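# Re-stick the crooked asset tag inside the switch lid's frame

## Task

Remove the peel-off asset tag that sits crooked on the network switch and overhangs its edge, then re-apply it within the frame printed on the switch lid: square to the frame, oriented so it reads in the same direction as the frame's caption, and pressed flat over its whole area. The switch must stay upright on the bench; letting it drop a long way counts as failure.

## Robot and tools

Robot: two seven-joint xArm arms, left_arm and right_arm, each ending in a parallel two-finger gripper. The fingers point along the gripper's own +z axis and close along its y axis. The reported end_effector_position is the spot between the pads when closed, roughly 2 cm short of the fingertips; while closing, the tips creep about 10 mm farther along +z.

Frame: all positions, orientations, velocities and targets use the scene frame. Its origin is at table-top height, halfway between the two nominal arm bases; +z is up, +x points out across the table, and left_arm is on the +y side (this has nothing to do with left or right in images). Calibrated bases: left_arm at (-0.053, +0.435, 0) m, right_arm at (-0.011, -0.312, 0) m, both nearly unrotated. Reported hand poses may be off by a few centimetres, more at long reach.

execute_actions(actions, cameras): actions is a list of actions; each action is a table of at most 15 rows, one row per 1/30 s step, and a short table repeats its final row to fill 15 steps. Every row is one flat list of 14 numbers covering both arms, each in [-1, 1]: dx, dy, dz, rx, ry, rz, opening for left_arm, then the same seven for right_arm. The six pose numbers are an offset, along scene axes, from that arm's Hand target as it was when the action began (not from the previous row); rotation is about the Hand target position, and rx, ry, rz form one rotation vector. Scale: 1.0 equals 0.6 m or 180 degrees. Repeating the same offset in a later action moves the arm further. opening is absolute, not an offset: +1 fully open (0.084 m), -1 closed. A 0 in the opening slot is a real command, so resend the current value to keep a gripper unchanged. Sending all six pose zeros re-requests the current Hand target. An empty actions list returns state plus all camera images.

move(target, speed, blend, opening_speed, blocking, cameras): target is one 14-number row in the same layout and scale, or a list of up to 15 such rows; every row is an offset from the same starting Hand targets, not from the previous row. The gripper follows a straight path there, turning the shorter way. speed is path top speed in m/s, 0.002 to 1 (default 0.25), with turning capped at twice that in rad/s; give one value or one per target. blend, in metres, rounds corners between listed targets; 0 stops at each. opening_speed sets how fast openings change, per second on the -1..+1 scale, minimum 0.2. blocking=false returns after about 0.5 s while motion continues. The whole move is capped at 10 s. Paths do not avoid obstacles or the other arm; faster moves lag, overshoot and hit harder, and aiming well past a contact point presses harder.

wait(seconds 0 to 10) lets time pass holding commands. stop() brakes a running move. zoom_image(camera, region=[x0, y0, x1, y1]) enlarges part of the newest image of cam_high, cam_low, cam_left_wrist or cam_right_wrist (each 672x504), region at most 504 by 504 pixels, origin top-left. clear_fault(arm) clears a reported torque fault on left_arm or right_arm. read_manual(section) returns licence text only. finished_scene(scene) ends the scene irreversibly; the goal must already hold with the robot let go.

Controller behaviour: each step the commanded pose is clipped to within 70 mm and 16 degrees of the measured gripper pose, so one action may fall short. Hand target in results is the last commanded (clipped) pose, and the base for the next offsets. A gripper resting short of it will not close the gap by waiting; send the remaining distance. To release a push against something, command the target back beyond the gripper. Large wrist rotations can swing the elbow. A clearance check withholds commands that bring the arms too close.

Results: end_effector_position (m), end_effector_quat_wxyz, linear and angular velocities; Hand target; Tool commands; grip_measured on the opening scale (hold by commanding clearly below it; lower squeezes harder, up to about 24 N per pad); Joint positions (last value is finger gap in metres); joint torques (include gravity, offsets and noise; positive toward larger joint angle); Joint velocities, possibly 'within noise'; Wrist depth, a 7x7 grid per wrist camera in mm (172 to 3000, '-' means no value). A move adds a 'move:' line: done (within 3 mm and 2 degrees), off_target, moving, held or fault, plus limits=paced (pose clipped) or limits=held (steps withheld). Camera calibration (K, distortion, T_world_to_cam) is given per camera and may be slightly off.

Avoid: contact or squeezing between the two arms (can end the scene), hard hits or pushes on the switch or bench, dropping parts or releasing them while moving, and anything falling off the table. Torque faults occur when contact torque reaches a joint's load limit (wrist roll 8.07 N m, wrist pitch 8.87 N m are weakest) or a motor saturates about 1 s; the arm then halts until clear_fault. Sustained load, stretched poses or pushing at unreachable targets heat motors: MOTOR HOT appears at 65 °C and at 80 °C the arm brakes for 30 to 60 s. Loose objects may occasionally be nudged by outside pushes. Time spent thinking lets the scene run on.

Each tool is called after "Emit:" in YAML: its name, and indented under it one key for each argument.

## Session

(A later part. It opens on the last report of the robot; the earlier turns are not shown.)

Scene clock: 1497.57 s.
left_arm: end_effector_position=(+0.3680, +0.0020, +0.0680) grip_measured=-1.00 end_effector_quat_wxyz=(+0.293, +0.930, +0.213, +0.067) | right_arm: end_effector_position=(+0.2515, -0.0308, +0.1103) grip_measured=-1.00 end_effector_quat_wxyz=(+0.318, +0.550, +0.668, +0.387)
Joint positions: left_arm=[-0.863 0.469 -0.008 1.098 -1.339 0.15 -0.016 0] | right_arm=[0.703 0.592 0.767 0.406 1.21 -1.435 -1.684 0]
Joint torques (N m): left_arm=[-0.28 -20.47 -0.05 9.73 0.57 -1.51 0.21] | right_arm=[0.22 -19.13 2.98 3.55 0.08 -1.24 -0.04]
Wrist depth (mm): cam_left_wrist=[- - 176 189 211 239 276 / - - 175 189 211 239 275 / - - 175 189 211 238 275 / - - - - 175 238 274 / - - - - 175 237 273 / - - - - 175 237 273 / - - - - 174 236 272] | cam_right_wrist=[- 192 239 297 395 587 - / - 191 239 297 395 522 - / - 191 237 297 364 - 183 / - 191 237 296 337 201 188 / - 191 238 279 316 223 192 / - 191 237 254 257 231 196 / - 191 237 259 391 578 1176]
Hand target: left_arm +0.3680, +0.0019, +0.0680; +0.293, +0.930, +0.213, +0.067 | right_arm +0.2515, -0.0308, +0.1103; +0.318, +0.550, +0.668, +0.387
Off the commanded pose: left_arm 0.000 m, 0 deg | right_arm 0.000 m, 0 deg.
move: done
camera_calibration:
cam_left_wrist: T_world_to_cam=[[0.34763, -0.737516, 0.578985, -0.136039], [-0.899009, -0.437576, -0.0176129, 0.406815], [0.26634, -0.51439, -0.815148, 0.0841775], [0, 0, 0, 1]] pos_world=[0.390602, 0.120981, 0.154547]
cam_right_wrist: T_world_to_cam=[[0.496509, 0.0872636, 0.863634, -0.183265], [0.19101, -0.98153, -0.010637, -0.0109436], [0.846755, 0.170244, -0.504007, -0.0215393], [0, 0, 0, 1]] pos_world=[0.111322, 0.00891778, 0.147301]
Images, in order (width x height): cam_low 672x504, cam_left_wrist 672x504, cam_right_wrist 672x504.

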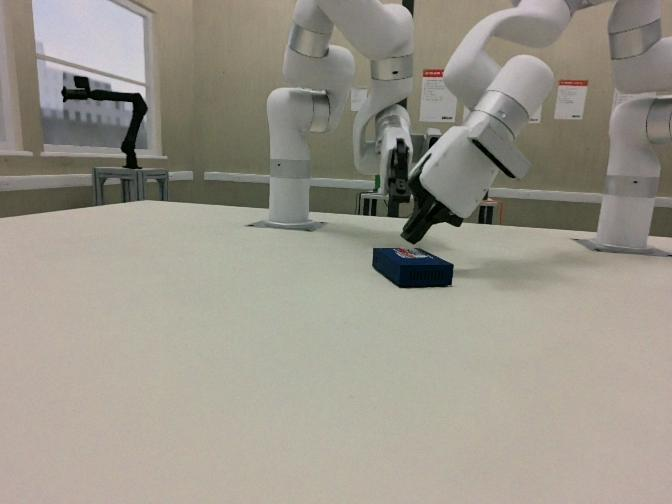

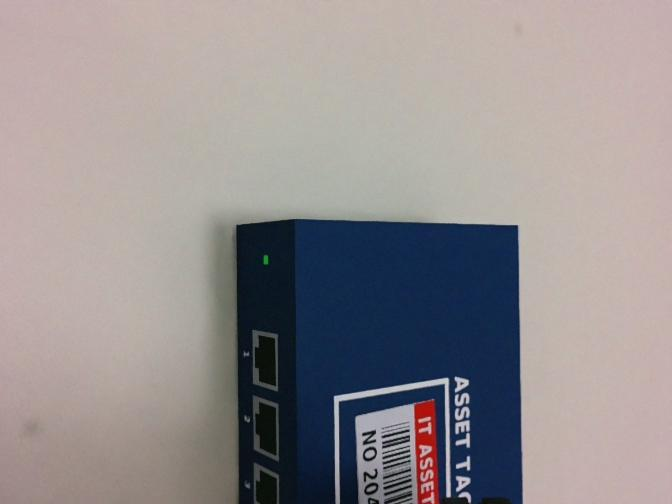

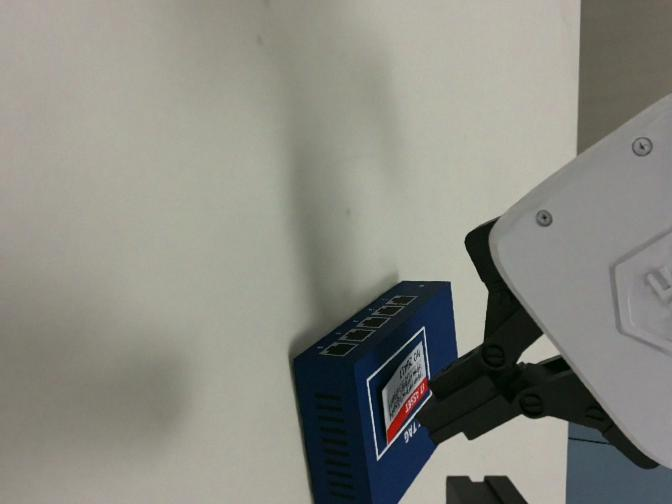

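Emit:
move:
  target:
    - [0,0,-0.018,0,0,0,-1,0,0,0,0,0,0,-1]
    - [0,0,-0.0255,0,0,0,-1,0,0,0,0,0,0,-1]
  speed: [0.04,0.015]
  blend: 0.002
  cameras: ["cam_low","cam_right_wrist"]

Emit:
zoom_image:
  camera: "cam_low"
  region: [370, 220, 460, 290]

Emit:
zoom_image:
  camera: "cam_right_wrist"
  region: [280, 260, 480, 460]

Scene clock: 1513.17 s.
left_arm: end_effector_position=(+0.3681, +0.0019, +0.0530) grip_measured=-1.00 end_effector_quat_wxyz=(+0.293, +0.930, +0.213, +0.067) | right_arm: end_effector_position=(+0.2515, -0.0308, +0.1103) grip_measured=-1.00 end_effector_quat_wxyz=(+0.318, +0.550, +0.668, +0.387)
Joint positions: left_arm=[-0.84 0.508 -0.038 1.122 -1.422 0.133 0.074 0] | right_arm=[0.703 0.592 0.767 0.406 1.21 -1.435 -1.684 0]
Joint torques (N m): left_arm=[0.9 -7.11 -0.06 3.61 0.28 -0.23 0.33] | right_arm=[0.09 -18.37 2.87 3.64 0.37 -1.17 0.02]
Wrist depth (mm): cam_left_wrist=[- - - 176 191 216 250 / - - - 176 191 216 250 / - - - 176 191 217 250 / - - - - - 224 250 / - - - - - 224 249 / - - - - - 224 249 / - - - - - 223 249] | cam_right_wrist=[- 191 239 297 394 587 - / - 191 239 297 394 - 179 / - 191 238 296 338 197 183 / - 191 238 296 215 200 188 / - 191 238 279 272 205 193 / - 191 237 254 251 229 198 / - 191 237 259 392 655 1192]
Hand target: left_arm +0.3680, +0.0019, +0.0527; +0.293, +0.930, +0.213, +0.067 | right_arm +0.2515, -0.0308, +0.1103; +0.318, +0.550, +0.668, +0.387
Off the commanded pose: left_arm 0.000 m, 0 deg | right_arm 0.000 m, 0 deg.
move: done
camera_calibration:
cam_right_wrist: T_world_to_cam=[[0.496509, 0.0872636, 0.863634, -0.183265], [0.19101, -0.98153, -0.010637, -0.0109436], [0.846755, 0.170244, -0.504007, -0.0215393], [0, 0, 0, 1]] pos_world=[0.111322, 0.00891778, 0.147301]
Images, in order (width x height): cam_low 672x504, cam_right_wrist 672x504.

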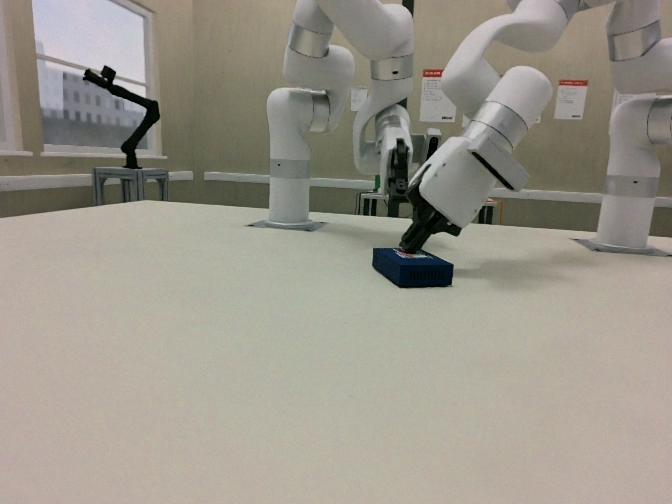

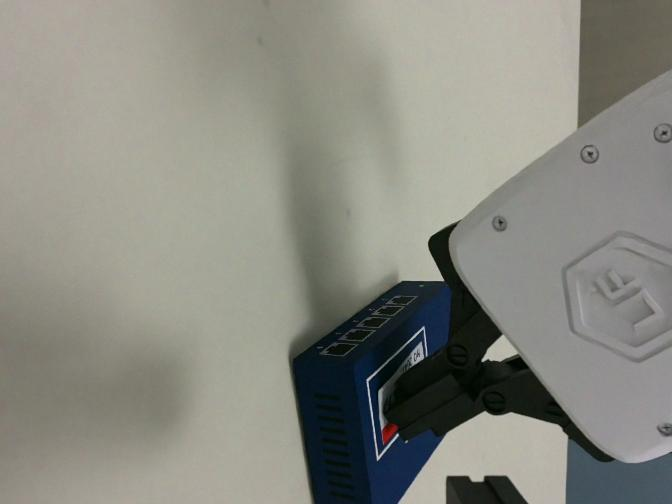

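Scaled by 5.600.

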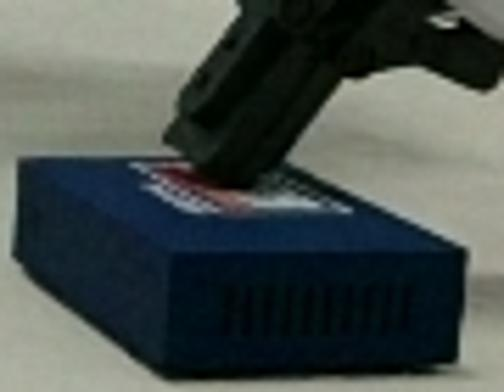

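Scaled by 2.520.

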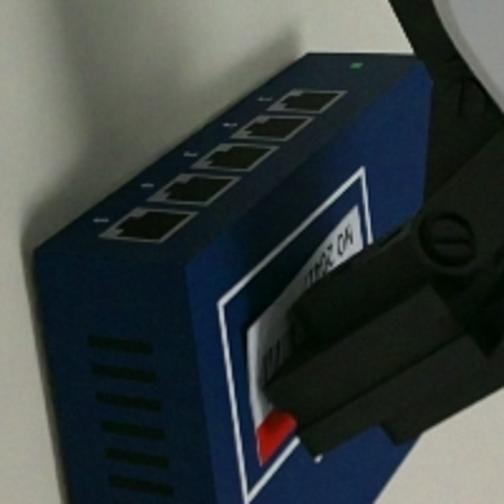

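Emit:
move:
  target:
    - [-0.0033,0.0030,0.006,0,0,0,-1,0,0,0,0,0,0,-1]
    - [-0.0067,0.0060,0,0,0,0,-1,0,0,0,0,0,0,-1]
    - [-0.0085,0.0098,0.006,0,0,0,-1,0,0,0,0,0,0,-1]
    - [-0.0103,0.0135,0,0,0,0,-1,0,0,0,0,0,0,-1]
    - [-0.0103,0.0135,0.008,0,0,0,-1,0,0,0,0,0,0,-1]
  speed: 0.02
  blend: [0.001,0,0.001,0,0]

Emit:
move:
  target:
    - [0.0110,-0.0225,0,0,0,0,-1,0,0,0,0,0,0,-1]
    - [0.0110,-0.0225,-0.008,0,0,0,-1,0,0,0,0,0,0,-1]
    - [0.0128,-0.0263,-0.002,0,0,0,-1,0,0,0,0,0,0,-1]
    - [0.0146,-0.0300,-0.008,0,0,0,-1,0,0,0,0,0,0,-1]
    - [0.0146,-0.0300,0.01,0,0,0,-1,0,0,0,0,0,0,-1]
  speed: 0.03
  blend: [0.001,0,0.001,0,0]
  cameras: ["cam_low","cam_right_wrist","cam_left_wrist"]

Emit:
zoom_image:
  camera: "cam_low"
  region: [370, 220, 460, 290]

Emit:
zoom_image:
  camera: "cam_right_wrist"
  region: [280, 260, 480, 460]

Scene clock: 1537.77 s.
left_arm: end_effector_position=(+0.3618, +0.0100, +0.0575) grip_measured=-1.00 end_effector_quat_wxyz=(+0.293, +0.930, +0.213, +0.067) | right_arm: end_effector_position=(+0.2515, -0.0308, +0.1103) grip_measured=-1.00 end_effector_quat_wxyz=(+0.318, +0.550, +0.668, +0.387)
Joint positions: left_arm=[-0.833 0.473 -0.044 1.084 -1.443 0.132 0.096 0] | right_arm=[0.703 0.592 0.767 0.406 1.21 -1.435 -1.684 0]
Joint torques (N m): left_arm=[-0.3 -20.34 0.45 9.36 1.31 -0.44 -0.14] | right_arm=[-0.02 -18.6 2.96 3.35 0.28 -1.31 0.25]
Wrist depth (mm): cam_left_wrist=[- - - 177 198 225 259 / - - - 177 198 224 258 / - - - 177 197 223 258 / - - - - - 178 257 / - - - - - 177 256 / - - - - - 183 256 / - - - - - 182 255] | cam_right_wrist=[- 191 238 297 394 523 - / - 191 239 297 365 - 177 / - 191 238 296 338 194 181 / - 191 238 296 235 198 186 / - 191 237 279 272 203 190 / - 190 237 254 250 230 195 / - 191 237 259 392 655 1194]
Hand target: left_arm +0.3618, +0.0100, +0.0575; +0.293, +0.930, +0.213, +0.067 | right_arm +0.2515, -0.0308, +0.1103; +0.318, +0.550, +0.668, +0.387
Off the commanded pose: left_arm 0.000 m, 0 deg | right_arm 0.000 m, 0 deg.
move: done

Scene clock: 1540.07 s.
left_arm: end_effector_position=(+0.3706, -0.0080, +0.0635) grip_measured=-1.00 end_effector_quat_wxyz=(+0.293, +0.930, +0.213, +0.067) | right_arm: end_effector_position=(+0.2515, -0.0308, +0.1103) grip_measured=-1.00 end_effector_quat_wxyz=(+0.318, +0.550, +0.668, +0.387)
Joint positions: left_arm=[-0.873 0.501 -0.008 1.132 -1.327 0.145 -0.036 0] | right_arm=[0.703 0.592 0.767 0.406 1.21 -1.435 -1.684 0]
Joint torques (N m): left_arm=[-0.35 -20.96 0.64 9.71 1.25 -0.57 -0.15] | right_arm=[0 -18.68 3.04 3.43 0.21 -1.32 0.24]
Wrist depth (mm): cam_left_wrist=[- - - 184 206 233 268 / - - - 184 205 232 268 / - - - 184 205 232 267 / - - - - - 231 266 / - - - - - 231 265 / - - - - - 230 265 / - - - - - 230 264] | cam_right_wrist=[- 191 238 297 395 667 - / - 191 238 297 396 587 - / - 191 238 296 364 - 182 / - 191 237 296 339 201 187 / - 191 238 278 293 203 192 / - 191 238 254 251 232 195 / - 191 237 259 272 516 199]
Hand target: left_arm +0.3706, -0.0080, +0.0635; +0.293, +0.930, +0.213, +0.067 | right_arm +0.2515, -0.0308, +0.1103; +0.318, +0.550, +0.668, +0.387
Off the commanded pose: left_arm 0.000 m, 0 deg | right_arm 0.000 m, 0 deg.
move: done
camera_calibration:
cam_left_wrist: T_world_to_cam=[[0.34761, -0.737478, 0.579045, -0.141684], [-0.89902, -0.437554, -0.0175773, 0.404604], [0.266326, -0.514463, -0.815106, 0.0747068], [0, 0, 0, 1]] pos_world=[0.393102, 0.110981, 0.150047]
cam_right_wrist: T_world_to_cam=[[0.496509, 0.0872636, 0.863634, -0.183265], [0.19101, -0.98153, -0.010637, -0.0109436], [0.846755, 0.170244, -0.504007, -0.0215393], [0, 0, 0, 1]] pos_world=[0.111322, 0.00891778, 0.147301]
Images, in order (width x height): cam_low 672x504, cam_left_wrist 672x504, cam_right_wrist 672x504.

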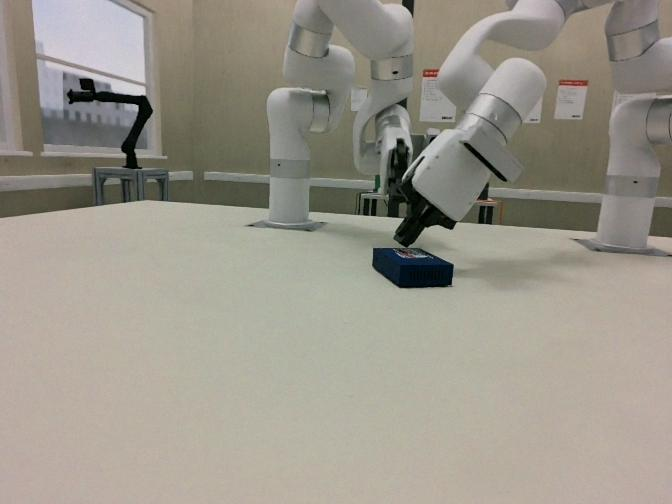

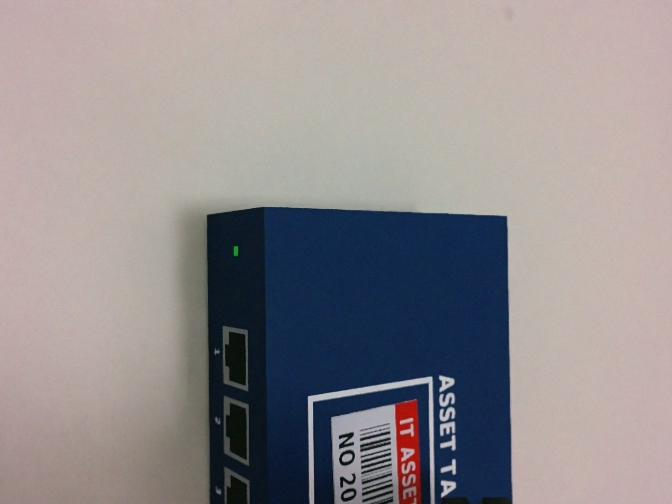

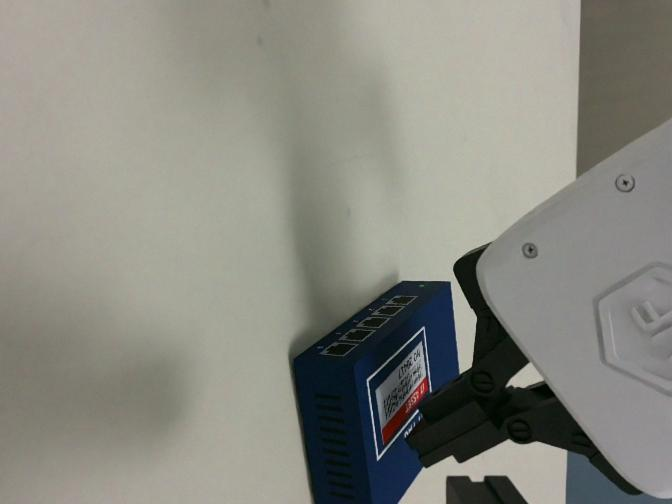

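Scaled by 5.600.

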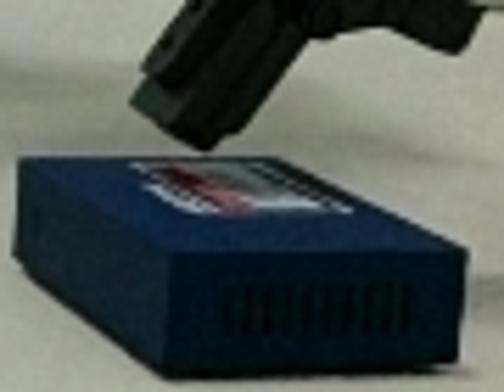

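Scaled by 2.520.

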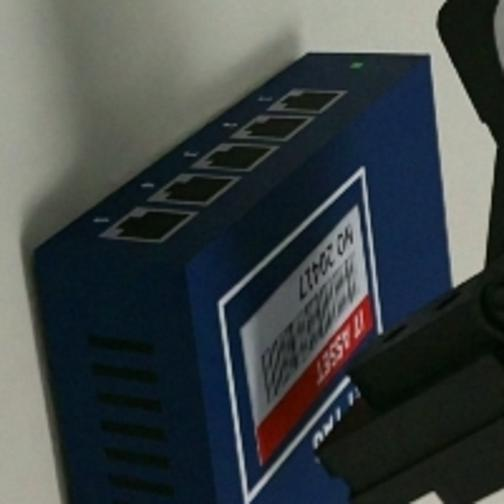

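Emit:
move:
  target:
    - [0.0315,0.0155,0,0,0,0,-1,0,0,0,0,0,0,-1]
    - [0.0315,0.0155,-0.0178,0,0,0,-1,0,0,0,0,0,0,-1]
    - [0.0296,0.0193,-0.012,0,0,0,-1,0,0,0,0,0,0,-1]
    - [0.0278,0.0230,-0.0178,0,0,0,-1,0,0,0,0,0,0,-1]
    - [0.0260,0.0268,-0.012,0,0,0,-1,0,0,0,0,0,0,-1]
    - [0.0242,0.0305,-0.0178,0,0,0,-1,0,0,0,0,0,0,-1]
    - [0.0242,0.0305,-0.012,0,0,0,-1,0,0,0,0,0,0,-1]
  speed: 0.03
  blend: [0,0,0.001,0,0.001,0,0]

Emit:
move:
  target:
    - [-0.0037,0.0075,0,0,0,0,-1,0,0,0,0,0,0,-1]
    - [-0.0037,0.0075,-0.0058,0,0,0,-1,0,0,0,0,0,0,-1]
    - [-0.0055,0.0113,0,0,0,0,-1,0,0,0,0,0,0,-1]
    - [-0.0074,0.0150,-0.0058,0,0,0,-1,0,0,0,0,0,0,-1]
    - [-0.0074,0.0150,0.02,0,0,0,-1,0,0,0,0,0,0,-1]
  speed: 0.03
  blend: [0,0,0.001,0,0]

Emit:
move:
  target: [0.05,0.1667,0.1333,0,0,0,-1,0,0,0,0,0,0,-1]
  speed: 0.08
  cameras: ["cam_low","cam_right_wrist","cam_left_wrist","cam_high"]

Emit:
zoom_image:
  camera: "cam_low"
  region: [370, 220, 460, 290]

Emit:
zoom_image:
  camera: "cam_right_wrist"
  region: [280, 260, 480, 460]

Scene clock: 1565.93 s.
left_arm: end_effector_position=(+0.3851, +0.0104, +0.0563) grip_measured=-1.00 end_effector_quat_wxyz=(+0.293, +0.930, +0.213, +0.067) | right_arm: end_effector_position=(+0.2515, -0.0308, +0.1103) grip_measured=-1.00 end_effector_quat_wxyz=(+0.318, +0.550, +0.668, +0.387)
Joint positions: left_arm=[-0.821 0.511 -0.012 1.135 -1.365 0.169 0.043 0] | right_arm=[0.703 0.592 0.767 0.406 1.21 -1.435 -1.684 0]
Joint torques (N m): left_arm=[-0.3 -21.01 0.59 9.56 1.29 -0.44 -0.09] | right_arm=[0.06 -18.48 2.96 3.6 0.23 -1.31 0.34]
Wrist depth (mm): cam_left_wrist=[- - - 180 196 221 255 / - - - 179 195 221 255 / - - - 179 195 221 254 / - - - 179 195 221 254 / - - - - 181 179 254 / - - - - - 227 253 / - - - - - 227 252] | cam_right_wrist=[- 191 238 297 394 585 - / - 191 238 297 393 - 197 / - 191 238 297 364 212 200 / - 191 238 296 339 219 205 / - 191 238 278 293 223 208 / - 191 237 254 271 250 215 / - 191 237 259 392 657 1217]
Hand target: left_arm +0.3851, +0.0103, +0.0563; +0.293, +0.930, +0.213, +0.067 | right_arm +0.2515, -0.0308, +0.1103; +0.318, +0.550, +0.668, +0.387
Off the commanded pose: left_arm 0.000 m, 0 deg | right_arm 0.000 m, 0 deg.
move: done

Scene clock: 1568.30 s.
left_arm: end_effector_position=(+0.3806, +0.0193, +0.0683) grip_measured=-1.00 end_effector_quat_wxyz=(+0.293, +0.930, +0.213, +0.067) | right_arm: end_effector_position=(+0.2515, -0.0308, +0.1103) grip_measured=-1.00 end_effector_quat_wxyz=(+0.318, +0.550, +0.668, +0.387)
Joint positions: left_arm=[-0.823 0.459 -0.002 1.089 -1.341 0.178 0.021 0] | right_arm=[0.703 0.592 0.767 0.406 1.21 -1.435 -1.684 0]
Joint torques (N m): left_arm=[-0.56 -20.13 0.69 9.69 1.27 -0.61 -0.22] | right_arm=[0.25 -18.81 2.89 3.52 0.1 -1.31 0.4]
Wrist depth (mm): cam_left_wrist=[- - 176 190 212 240 277 / - - 176 189 212 240 276 / - - 175 189 211 239 276 / - - 175 189 211 239 275 / - - 175 185 178 193 274 / - - 175 - 175 192 273 / - - 174 - 175 192 273] | cam_right_wrist=[- 191 238 298 394 586 - / - 191 238 297 394 - 196 / - 191 238 297 363 211 200 / - 191 238 296 362 216 205 / - 191 237 279 292 241 207 / - 191 238 254 292 516 238 / - 191 237 259 391 657 1205]
Hand target: left_arm +0.3806, +0.0193, +0.0683; +0.293, +0.930, +0.213, +0.067 | right_arm +0.2515, -0.0308, +0.1103; +0.318, +0.550, +0.668, +0.387
Off the commanded pose: left_arm 0.000 m, 0 deg | right_arm 0.000 m, 0 deg.
move: done

Scene clock: 1570.50 s.
left_arm: end_effector_position=(+0.4106, +0.1193, +0.1483) grip_measured=-1.00 end_effector_quat_wxyz=(+0.293, +0.930, +0.213, +0.067) | right_arm: end_effector_position=(+0.2515, -0.0308, +0.1103) grip_measured=-1.00 end_effector_quat_wxyz=(+0.318, +0.550, +0.668, +0.387)
Joint positions: left_arm=[-0.736 0.175 0.161 0.923 -1.028 0.389 -0.123 0] | right_arm=[0.703 0.592 0.767 0.406 1.21 -1.435 -1.684 0]
Joint torques (N m): left_arm=[0.37 -16.77 0.88 10.74 0.9 -0.68 -0.03] | right_arm=[0.09 -18.57 2.96 3.53 0.23 -1.29 0.36]
Wrist depth (mm): cam_left_wrist=[220 239 263 291 326 371 429 / 220 239 262 291 326 370 428 / 220 238 262 290 325 369 428 / 219 238 262 289 324 369 426 / 219 238 261 289 323 367 425 / 218 238 260 288 323 367 425 / 218 237 260 274 281 366 423] | cam_right_wrist=[- 192 238 297 394 666 1434 / - 191 239 297 394 587 1332 / - 191 238 296 393 582 1317 / - 191 238 296 393 663 1312 / - 191 237 279 323 659 1262 / - 191 237 255 316 659 1250 / - 191 237 259 392 657 1207]
Hand target: left_arm +0.4106, +0.1194, +0.1483; +0.293, +0.930, +0.213, +0.067 | right_arm +0.2515, -0.0308, +0.1103; +0.318, +0.550, +0.668, +0.387
Off the commanded pose: left_arm 0.000 m, 0 deg | right_arm 0.000 m, 0 deg.
move: done
camera_calibration:
cam_left_wrist: T_world_to_cam=[[0.347596, -0.737485, 0.579045, -0.110838], [-0.899026, -0.437543, -0.0175861, 0.497848], [0.266326, -0.514463, -0.815106, 0.198639], [0, 0, 0, 1]] pos_world=[0.433202, 0.238281, 0.234847]
cam_right_wrist: T_world_to_cam=[[0.496509, 0.0872636, 0.863634, -0.183265], [0.19101, -0.98153, -0.010637, -0.0109436], [0.846755, 0.170244, -0.504007, -0.0215393], [0, 0, 0, 1]] pos_world=[0.111322, 0.00891778, 0.147301]

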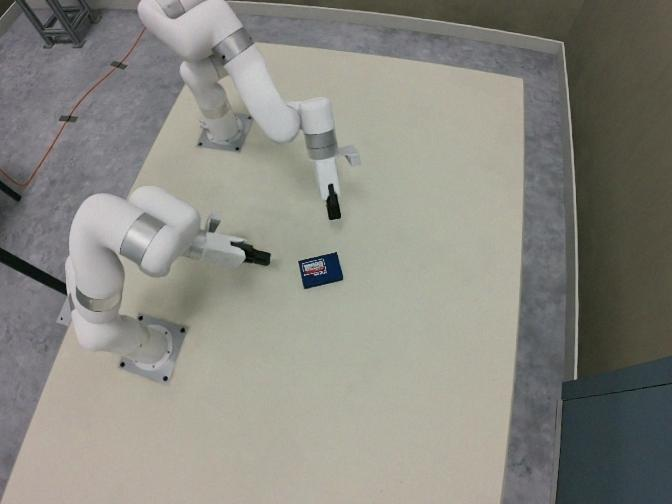

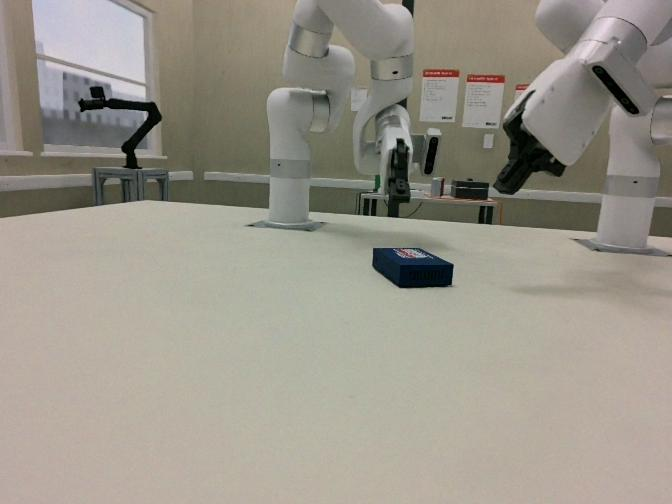

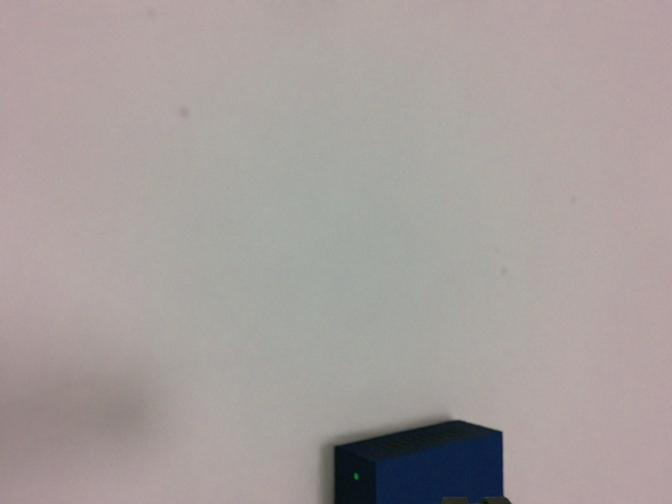

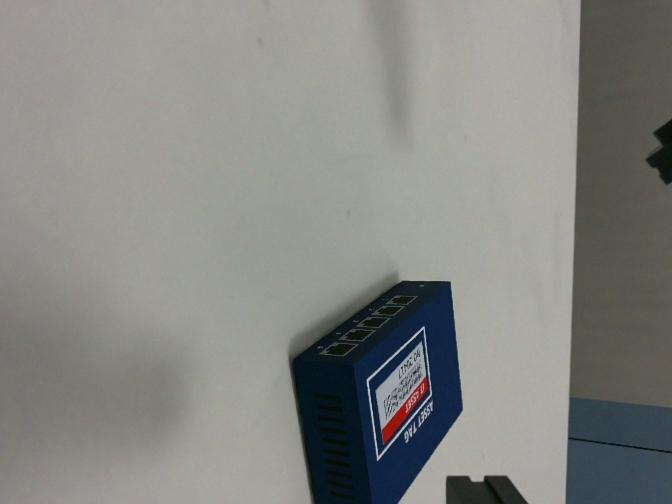

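Scaled by 5.600.

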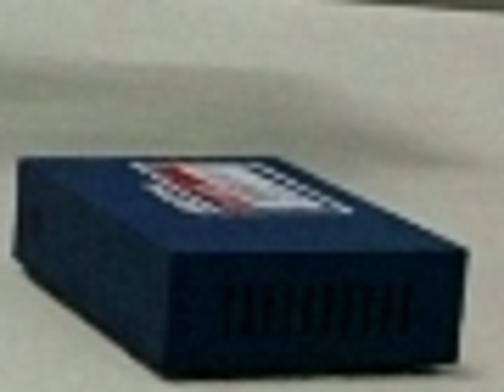

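Scaled by 2.520.

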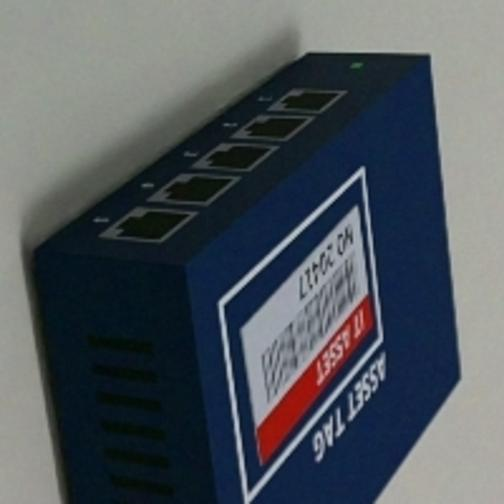

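Emit:
zoom_image:
  camera: "cam_right_wrist"
  region: [355, 315, 445, 465]

Scaled by 3.360.

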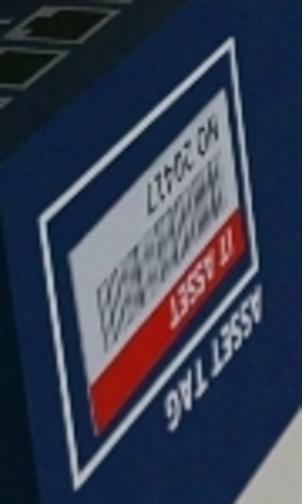

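Emit:
move:
  target: [0.0493,0.0507,0.07,0.0438,-0.3097,-0.5519,-1,0,0,0,0,0,0,-1]
  speed: 0.15
  cameras: ["cam_left_wrist"]

Emit:
zoom_image:
  camera: "cam_left_wrist"
  region: [150, 150, 500, 450]

Scene clock: 1610.73 s.
left_arm: end_effector_position=(+0.4402, +0.1498, +0.1903) grip_measured=-1.00 end_effector_quat_wxyz=(+0.242, +0.650, -0.687, +0.216) | right_arm: end_effector_position=(+0.2515, -0.0308, +0.1103) grip_measured=-1.00 end_effector_quat_wxyz=(+0.318, +0.550, +0.668, +0.387)
Joint positions: left_arm=[-0.456 0.278 0.144 1.235 -0.852 0.989 1.817 0] | right_arm=[0.703 0.592 0.767 0.406 1.21 -1.435 -1.684 0]
Joint torques (N m): left_arm=[0.71 -18.71 0.06 12.22 0.25 -0.33 0.31] | right_arm=[0.26 -18.85 2.98 3.48 0.15 -1.22 0.42]
Wrist depth (mm): cam_left_wrist=[565 569 574 582 587 575 599 / 499 503 507 512 517 520 527 / 448 460 465 468 472 475 479 / 414 417 420 422 425 428 431 / 384 386 389 382 357 360 399 / 352 354 357 351 328 355 366 / 331 333 335 337 333 340 342] | cam_right_wrist=[- 191 238 297 396 666 1386 / - 191 238 297 395 664 1372 / - 191 238 297 394 660 1327 / - 191 238 296 393 662 1292 / - 191 238 279 324 660 1264 / - 191 237 254 316 657 1250 / - 190 237 259 391 662 1217]
Hand target: left_arm +0.4402, +0.1498, +0.1903; +0.242, +0.650, -0.687, +0.216 | right_arm +0.2515, -0.0308, +0.1103; +0.318, +0.550, +0.668, +0.387
Off the commanded pose: left_arm 0.000 m, 0 deg | right_arm 0.000 m, 0 deg.
move: done
camera_calibration:
cam_left_wrist: T_world_to_cam=[[-0.997234, 0.0721117, 0.018011, 0.454554], [0.0450378, 0.779024, -0.625374, 0.0563419], [-0.0591278, -0.622833, -0.780117, 0.393461], [0, 0, 0, 1]] pos_world=[0.474023, 0.16839, 0.333993]
Images, in order (width x height): cam_left_wrist 672x504.

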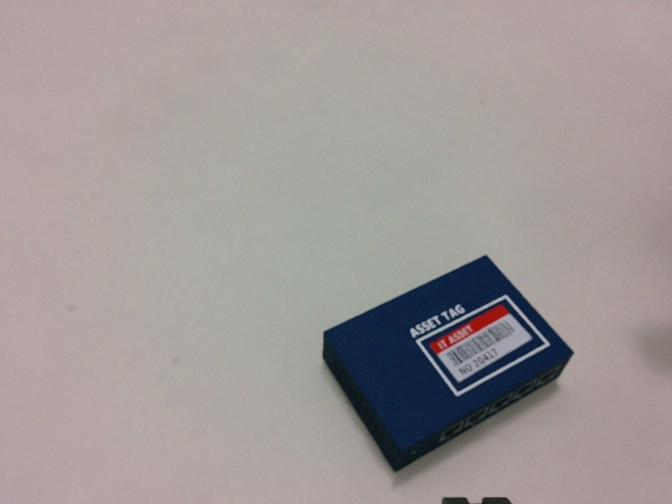

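Scaled by 1.440.

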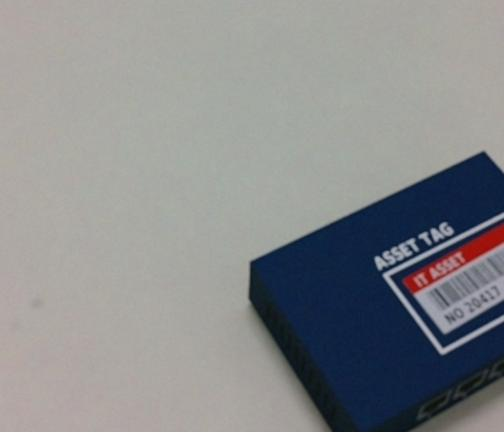

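Emit:
zoom_image:
  camera: "cam_left_wrist"
  region: [405, 285, 565, 405]

Scaled by 3.150.

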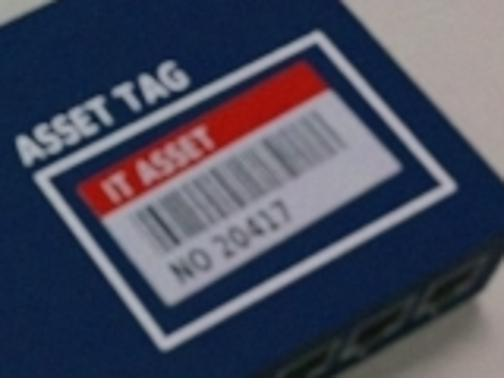

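Emit:
move:
  target:
    - [-0.0493,-0.0507,-0.07,-0.0438,0.3097,0.5519,-1,0,0,0,0,0,0,-1]
    - [-0.1005,-0.2145,-0.2172,-0.0438,0.3097,0.5519,-1,0,0,0,0,0,0,-1]
  speed: 0.15
  blend: [0.02,0]

Scene clock: 1647.50 s.
left_arm: end_effector_position=(+0.3799, +0.0211, +0.0600) grip_measured=-1.00 end_effector_quat_wxyz=(+0.293, +0.930, +0.213, +0.067) | right_arm: end_effector_position=(+0.2515, -0.0308, +0.1103) grip_measured=-1.00 end_effector_quat_wxyz=(+0.318, +0.550, +0.668, +0.387)
Joint positions: left_arm=[-0.816 0.476 -0.01 1.095 -1.393 0.173 0.076 0] | right_arm=[0.703 0.592 0.767 0.406 1.21 -1.435 -1.684 0]
Joint torques (N m): left_arm=[0.54 -19.89 -0.14 10.1 0.66 -1.42 0.36] | right_arm=[0.49 -18.66 3.01 3.47 0.21 -1.4 0.32]
Wrist depth (mm): cam_left_wrist=[- - - 178 199 225 260 / - - - 178 199 225 260 / - - - 178 199 225 260 / - - - 178 199 225 260 / - - - - 181 184 259 / - - - - - 180 259 / - - - - - 180 260] | cam_right_wrist=[- 191 238 297 393 585 - / - 191 238 297 394 209 195 / - 191 238 297 363 212 200 / - 191 238 297 338 218 205 / - 191 237 278 292 240 208 / - 191 238 254 316 579 1190 / - 190 237 259 391 656 1211]
Hand target: left_arm +0.3799, +0.0211, +0.0600; +0.293, +0.930, +0.213, +0.067 | right_arm +0.2515, -0.0308, +0.1103; +0.318, +0.550, +0.668, +0.387
Off the commanded pose: left_arm 0.000 m, 0 deg | right_arm 0.000 m, 0 deg.
move: done

Emit:
move:
  target:
    - [0,0,-0.012,0,0,0,-1,0,0,0,0,0,0,-1]
    - [0.0016,-0.0033,-0.006,0,0,0,-1,0,0,0,0,0,0,-1]
    - [0.0033,-0.0067,-0.012,0,0,0,-1,0,0,0,0,0,0,-1]
    - [0.0051,-0.0105,-0.006,0,0,0,-1,0,0,0,0,0,0,-1]
    - [0.0069,-0.0142,-0.012,0,0,0,-1,0,0,0,0,0,0,-1]
    - [0.0088,-0.018,-0.006,0,0,0,-1,0,0,0,0,0,0,-1]
    - [0.0106,-0.0217,-0.012,0,0,0,-1,0,0,0,0,0,0,-1]
    - [0.0124,-0.0255,-0.006,0,0,0,-1,0,0,0,0,0,0,-1]
    - [0.0142,-0.0292,-0.012,0,0,0,-1,0,0,0,0,0,0,-1]
    - [0.0159,-0.0325,-0.006,0,0,0,-1,0,0,0,0,0,0,-1]
    - [0.0175,-0.0360,-0.012,0,0,0,-1,0,0,0,0,0,0,-1]
    - [0.0175,-0.0360,0,0,0,0,-1,0,0,0,0,0,0,-1]
  speed: 0.03
  blend: [0,0.001,0,0.001,0,0.001,0,0.001,0,0.001,0,0]

Scene clock: 1666.13 s.
left_arm: end_effector_position=(+0.3904, -0.0005, +0.0600) grip_measured=-1.00 end_effector_quat_wxyz=(+0.293, +0.930, +0.213, +0.067) | right_arm: end_effector_position=(+0.2515, -0.0308, +0.1103) grip_measured=-1.00 end_effector_quat_wxyz=(+0.318, +0.550, +0.668, +0.387)
Joint positions: left_arm=[-0.852 0.529 0.018 1.167 -1.308 0.181 -0.027 0] | right_arm=[0.703 0.592 0.767 0.406 1.21 -1.435 -1.684 0]
Joint torques (N m): left_arm=[-0.55 -21.57 0.97 9.75 1.3 -0.51 -0.31] | right_arm=[0.38 -18.59 3.15 3.34 0.21 -1.47 0.31]
Wrist depth (mm): cam_left_wrist=[- - - 180 201 228 262 / - - - 180 201 227 262 / - - - 179 200 227 261 / - - - 179 200 226 261 / - - - - - 226 260 / - - - - - 225 259 / - - - - - 225 258] | cam_right_wrist=[- 191 238 297 394 665 1391 / - 191 238 296 393 585 - / - 191 238 297 394 216 201 / - 191 238 296 339 218 205 / - 191 238 279 316 224 209 / - 190 238 254 271 255 214 / - 191 237 259 391 577 1192]
Hand target: left_arm +0.3904, -0.0005, +0.0600; +0.293, +0.930, +0.213, +0.067 | right_arm +0.2515, -0.0308, +0.1103; +0.318, +0.550, +0.668, +0.387
Off the commanded pose: left_arm 0.000 m, 0 deg | right_arm 0.000 m, 0 deg.
move: done

Emit:
move:
  target:
    - [-0.0315,-0.0153,0,0,0,0,-1,0,0,0,0,0,0,-1]
    - [-0.0315,-0.0153,-0.012,0,0,0,-1,0,0,0,0,0,0,-1]
    - [-0.0332,-0.0120,-0.006,0,0,0,-1,0,0,0,0,0,0,-1]
    - [-0.0348,-0.0086,-0.012,0,0,0,-1,0,0,0,0,0,0,-1]
    - [-0.0366,-0.0048,-0.006,0,0,0,-1,0,0,0,0,0,0,-1]
    - [-0.0384,-0.0011,-0.012,0,0,0,-1,0,0,0,0,0,0,-1]
    - [-0.0403,0.0026,-0.006,0,0,0,-1,0,0,0,0,0,0,-1]
    - [-0.0421,0.0064,-0.012,0,0,0,-1,0,0,0,0,0,0,-1]
    - [-0.0439,0.0101,-0.006,0,0,0,-1,0,0,0,0,0,0,-1]
    - [-0.0457,0.0139,-0.012,0,0,0,-1,0,0,0,0,0,0,-1]
    - [-0.0473,0.0173,-0.006,0,0,0,-1,0,0,0,0,0,0,-1]
    - [-0.0490,0.0207,-0.012,0,0,0,-1,0,0,0,0,0,0,-1]
    - [-0.0490,0.0207,0.01,0,0,0,-1,0,0,0,0,0,0,-1]
  speed: 0.03
  blend: [0,0,0.001,0,0.001,0,0.001,0,0.001,0,0.001,0,0]

Emit:
move:
  target: [0.05,0.1667,0.1333,0,0,0,-1,0,0,0,0,0,0,-1]
  speed: 0.1
  cameras: ["cam_low","cam_right_wrist","cam_high"]

Emit:
zoom_image:
  camera: "cam_right_wrist"
  region: [280, 260, 480, 504]

Emit:
zoom_image:
  camera: "cam_low"
  region: [370, 220, 460, 290]

Scene clock: 1686.20 s.
left_arm: end_effector_position=(+0.3610, +0.0119, +0.0660) grip_measured=-1.00 end_effector_quat_wxyz=(+0.293, +0.930, +0.213, +0.067) | right_arm: end_effector_position=(+0.2515, -0.0308, +0.1103) grip_measured=-1.00 end_effector_quat_wxyz=(+0.318, +0.550, +0.668, +0.387)
Joint positions: left_arm=[-0.845 0.447 -0.028 1.064 -1.402 0.141 0.052 0] | right_arm=[0.703 0.592 0.767 0.406 1.21 -1.435 -1.684 0]
Joint torques (N m): left_arm=[-0.36 -20.05 0.55 9.59 1.28 -0.55 -0.17] | right_arm=[0.77 -18.74 3.02 3.41 0.17 -1.42 0.35]
Wrist depth (mm): cam_left_wrist=[- - 174 187 209 237 273 / - - 173 187 209 236 273 / - - 173 186 208 236 272 / - - 173 - 173 190 271 / - - 173 - 173 190 270 / - - 172 - - 189 270 / - - 172 - - 189 269] | cam_right_wrist=[- 191 238 298 394 586 - / - 191 238 297 394 - 177 / - 191 238 296 338 194 182 / - 191 238 296 338 198 186 / - 191 237 279 293 221 189 / - 191 238 255 271 226 194 / - 190 237 259 390 655 1211]
Hand target: left_arm +0.3610, +0.0119, +0.0660; +0.293, +0.930, +0.213, +0.067 | right_arm +0.2515, -0.0308, +0.1103; +0.318, +0.550, +0.668, +0.387
Off the commanded pose: left_arm 0.000 m, 0 deg | right_arm 0.000 m, 0 deg.
move: done

Scene clock: 1688.13 s.
left_arm: end_effector_position=(+0.3910, +0.1119, +0.1460) grip_measured=-1.00 end_effector_quat_wxyz=(+0.293, +0.930, +0.213, +0.067) | right_arm: end_effector_position=(+0.2515, -0.0308, +0.1103) grip_measured=-1.00 end_effector_quat_wxyz=(+0.318, +0.550, +0.668, +0.387)
Joint positions: left_arm=[-0.756 0.143 0.135 0.873 -1.049 0.348 -0.131 0] | right_arm=[0.703 0.592 0.767 0.406 1.21 -1.435 -1.684 0]
Joint torques (N m): left_arm=[0.2 -16.3 0.85 10.63 0.87 -0.68 -0.23] | right_arm=[0.96 -18.8 2.99 3.33 0.16 -1.52 0.4]
Wrist depth (mm): cam_left_wrist=[218 237 260 288 323 367 426 / 218 237 259 287 322 366 424 / 218 236 259 287 321 366 424 / 217 236 259 287 321 364 422 / 217 236 258 286 321 364 421 / 217 235 258 278 287 363 421 / 216 235 258 271 278 363 419] | cam_right_wrist=[- 191 239 298 395 668 - / - 191 238 297 394 589 1350 / - 191 238 297 393 584 1310 / - 191 238 296 392 659 1295 / - 191 237 279 324 658 1264 / - 191 237 254 316 658 1237 / - 191 237 258 391 656 1209]
Hand target: left_arm +0.3910, +0.1119, +0.1460; +0.293, +0.930, +0.213, +0.067 | right_arm +0.2515, -0.0308, +0.1103; +0.318, +0.550, +0.668, +0.387
Off the commanded pose: left_arm 0.000 m, 0 deg | right_arm 0.000 m, 0 deg.
move: done
camera_calibration:
cam_right_wrist: T_world_to_cam=[[0.496509, 0.0872636, 0.863634, -0.183265], [0.19101, -0.98153, -0.010637, -0.0109436], [0.846755, 0.170244, -0.504007, -0.0215393], [0, 0, 0, 1]] pos_world=[0.111322, 0.00891778, 0.147301]
Images, in order (width x height): cam_high 672x504, cam_low 672x504, cam_right_wrist 672x504.

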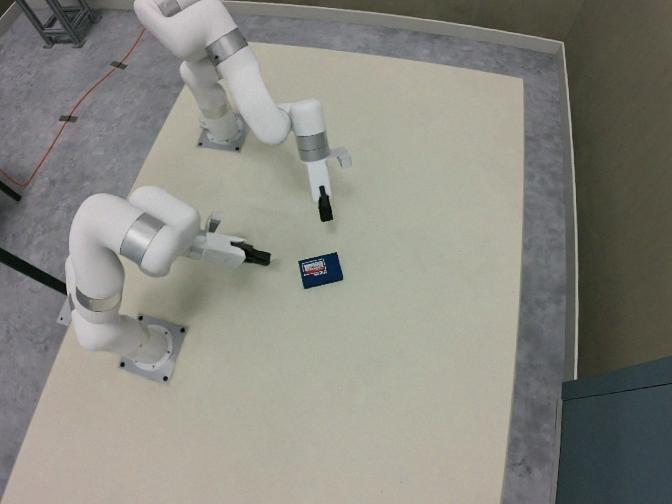

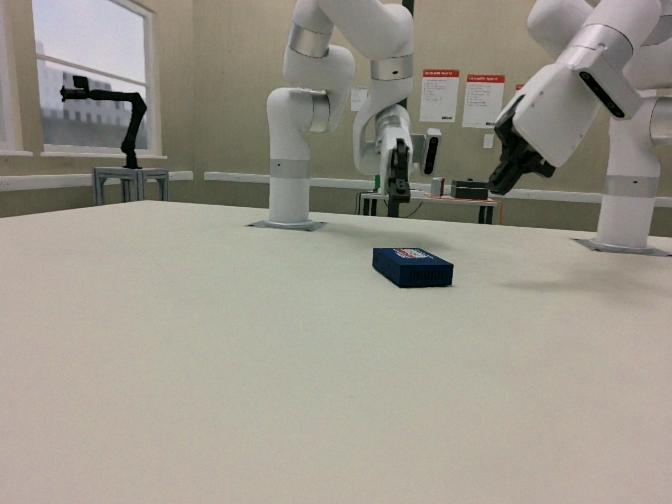

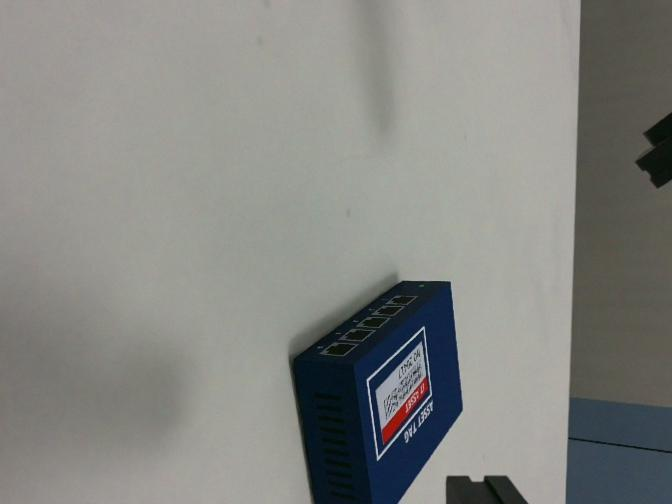

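Scaled by 2.066.

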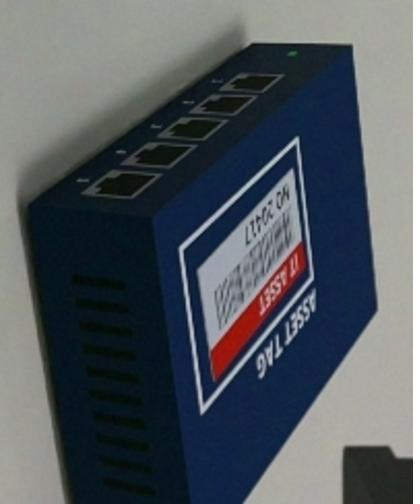

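Scaled by 5.600.

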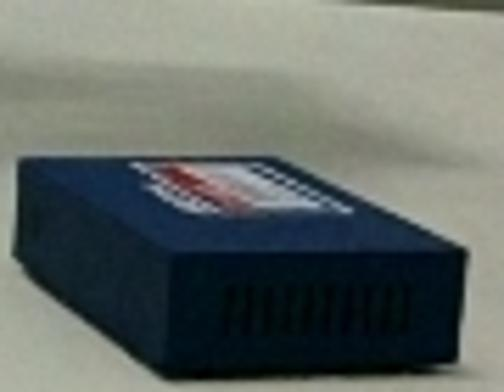

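Emit:
finished_scene:
  scene: 1

The scene is finished: the task was done.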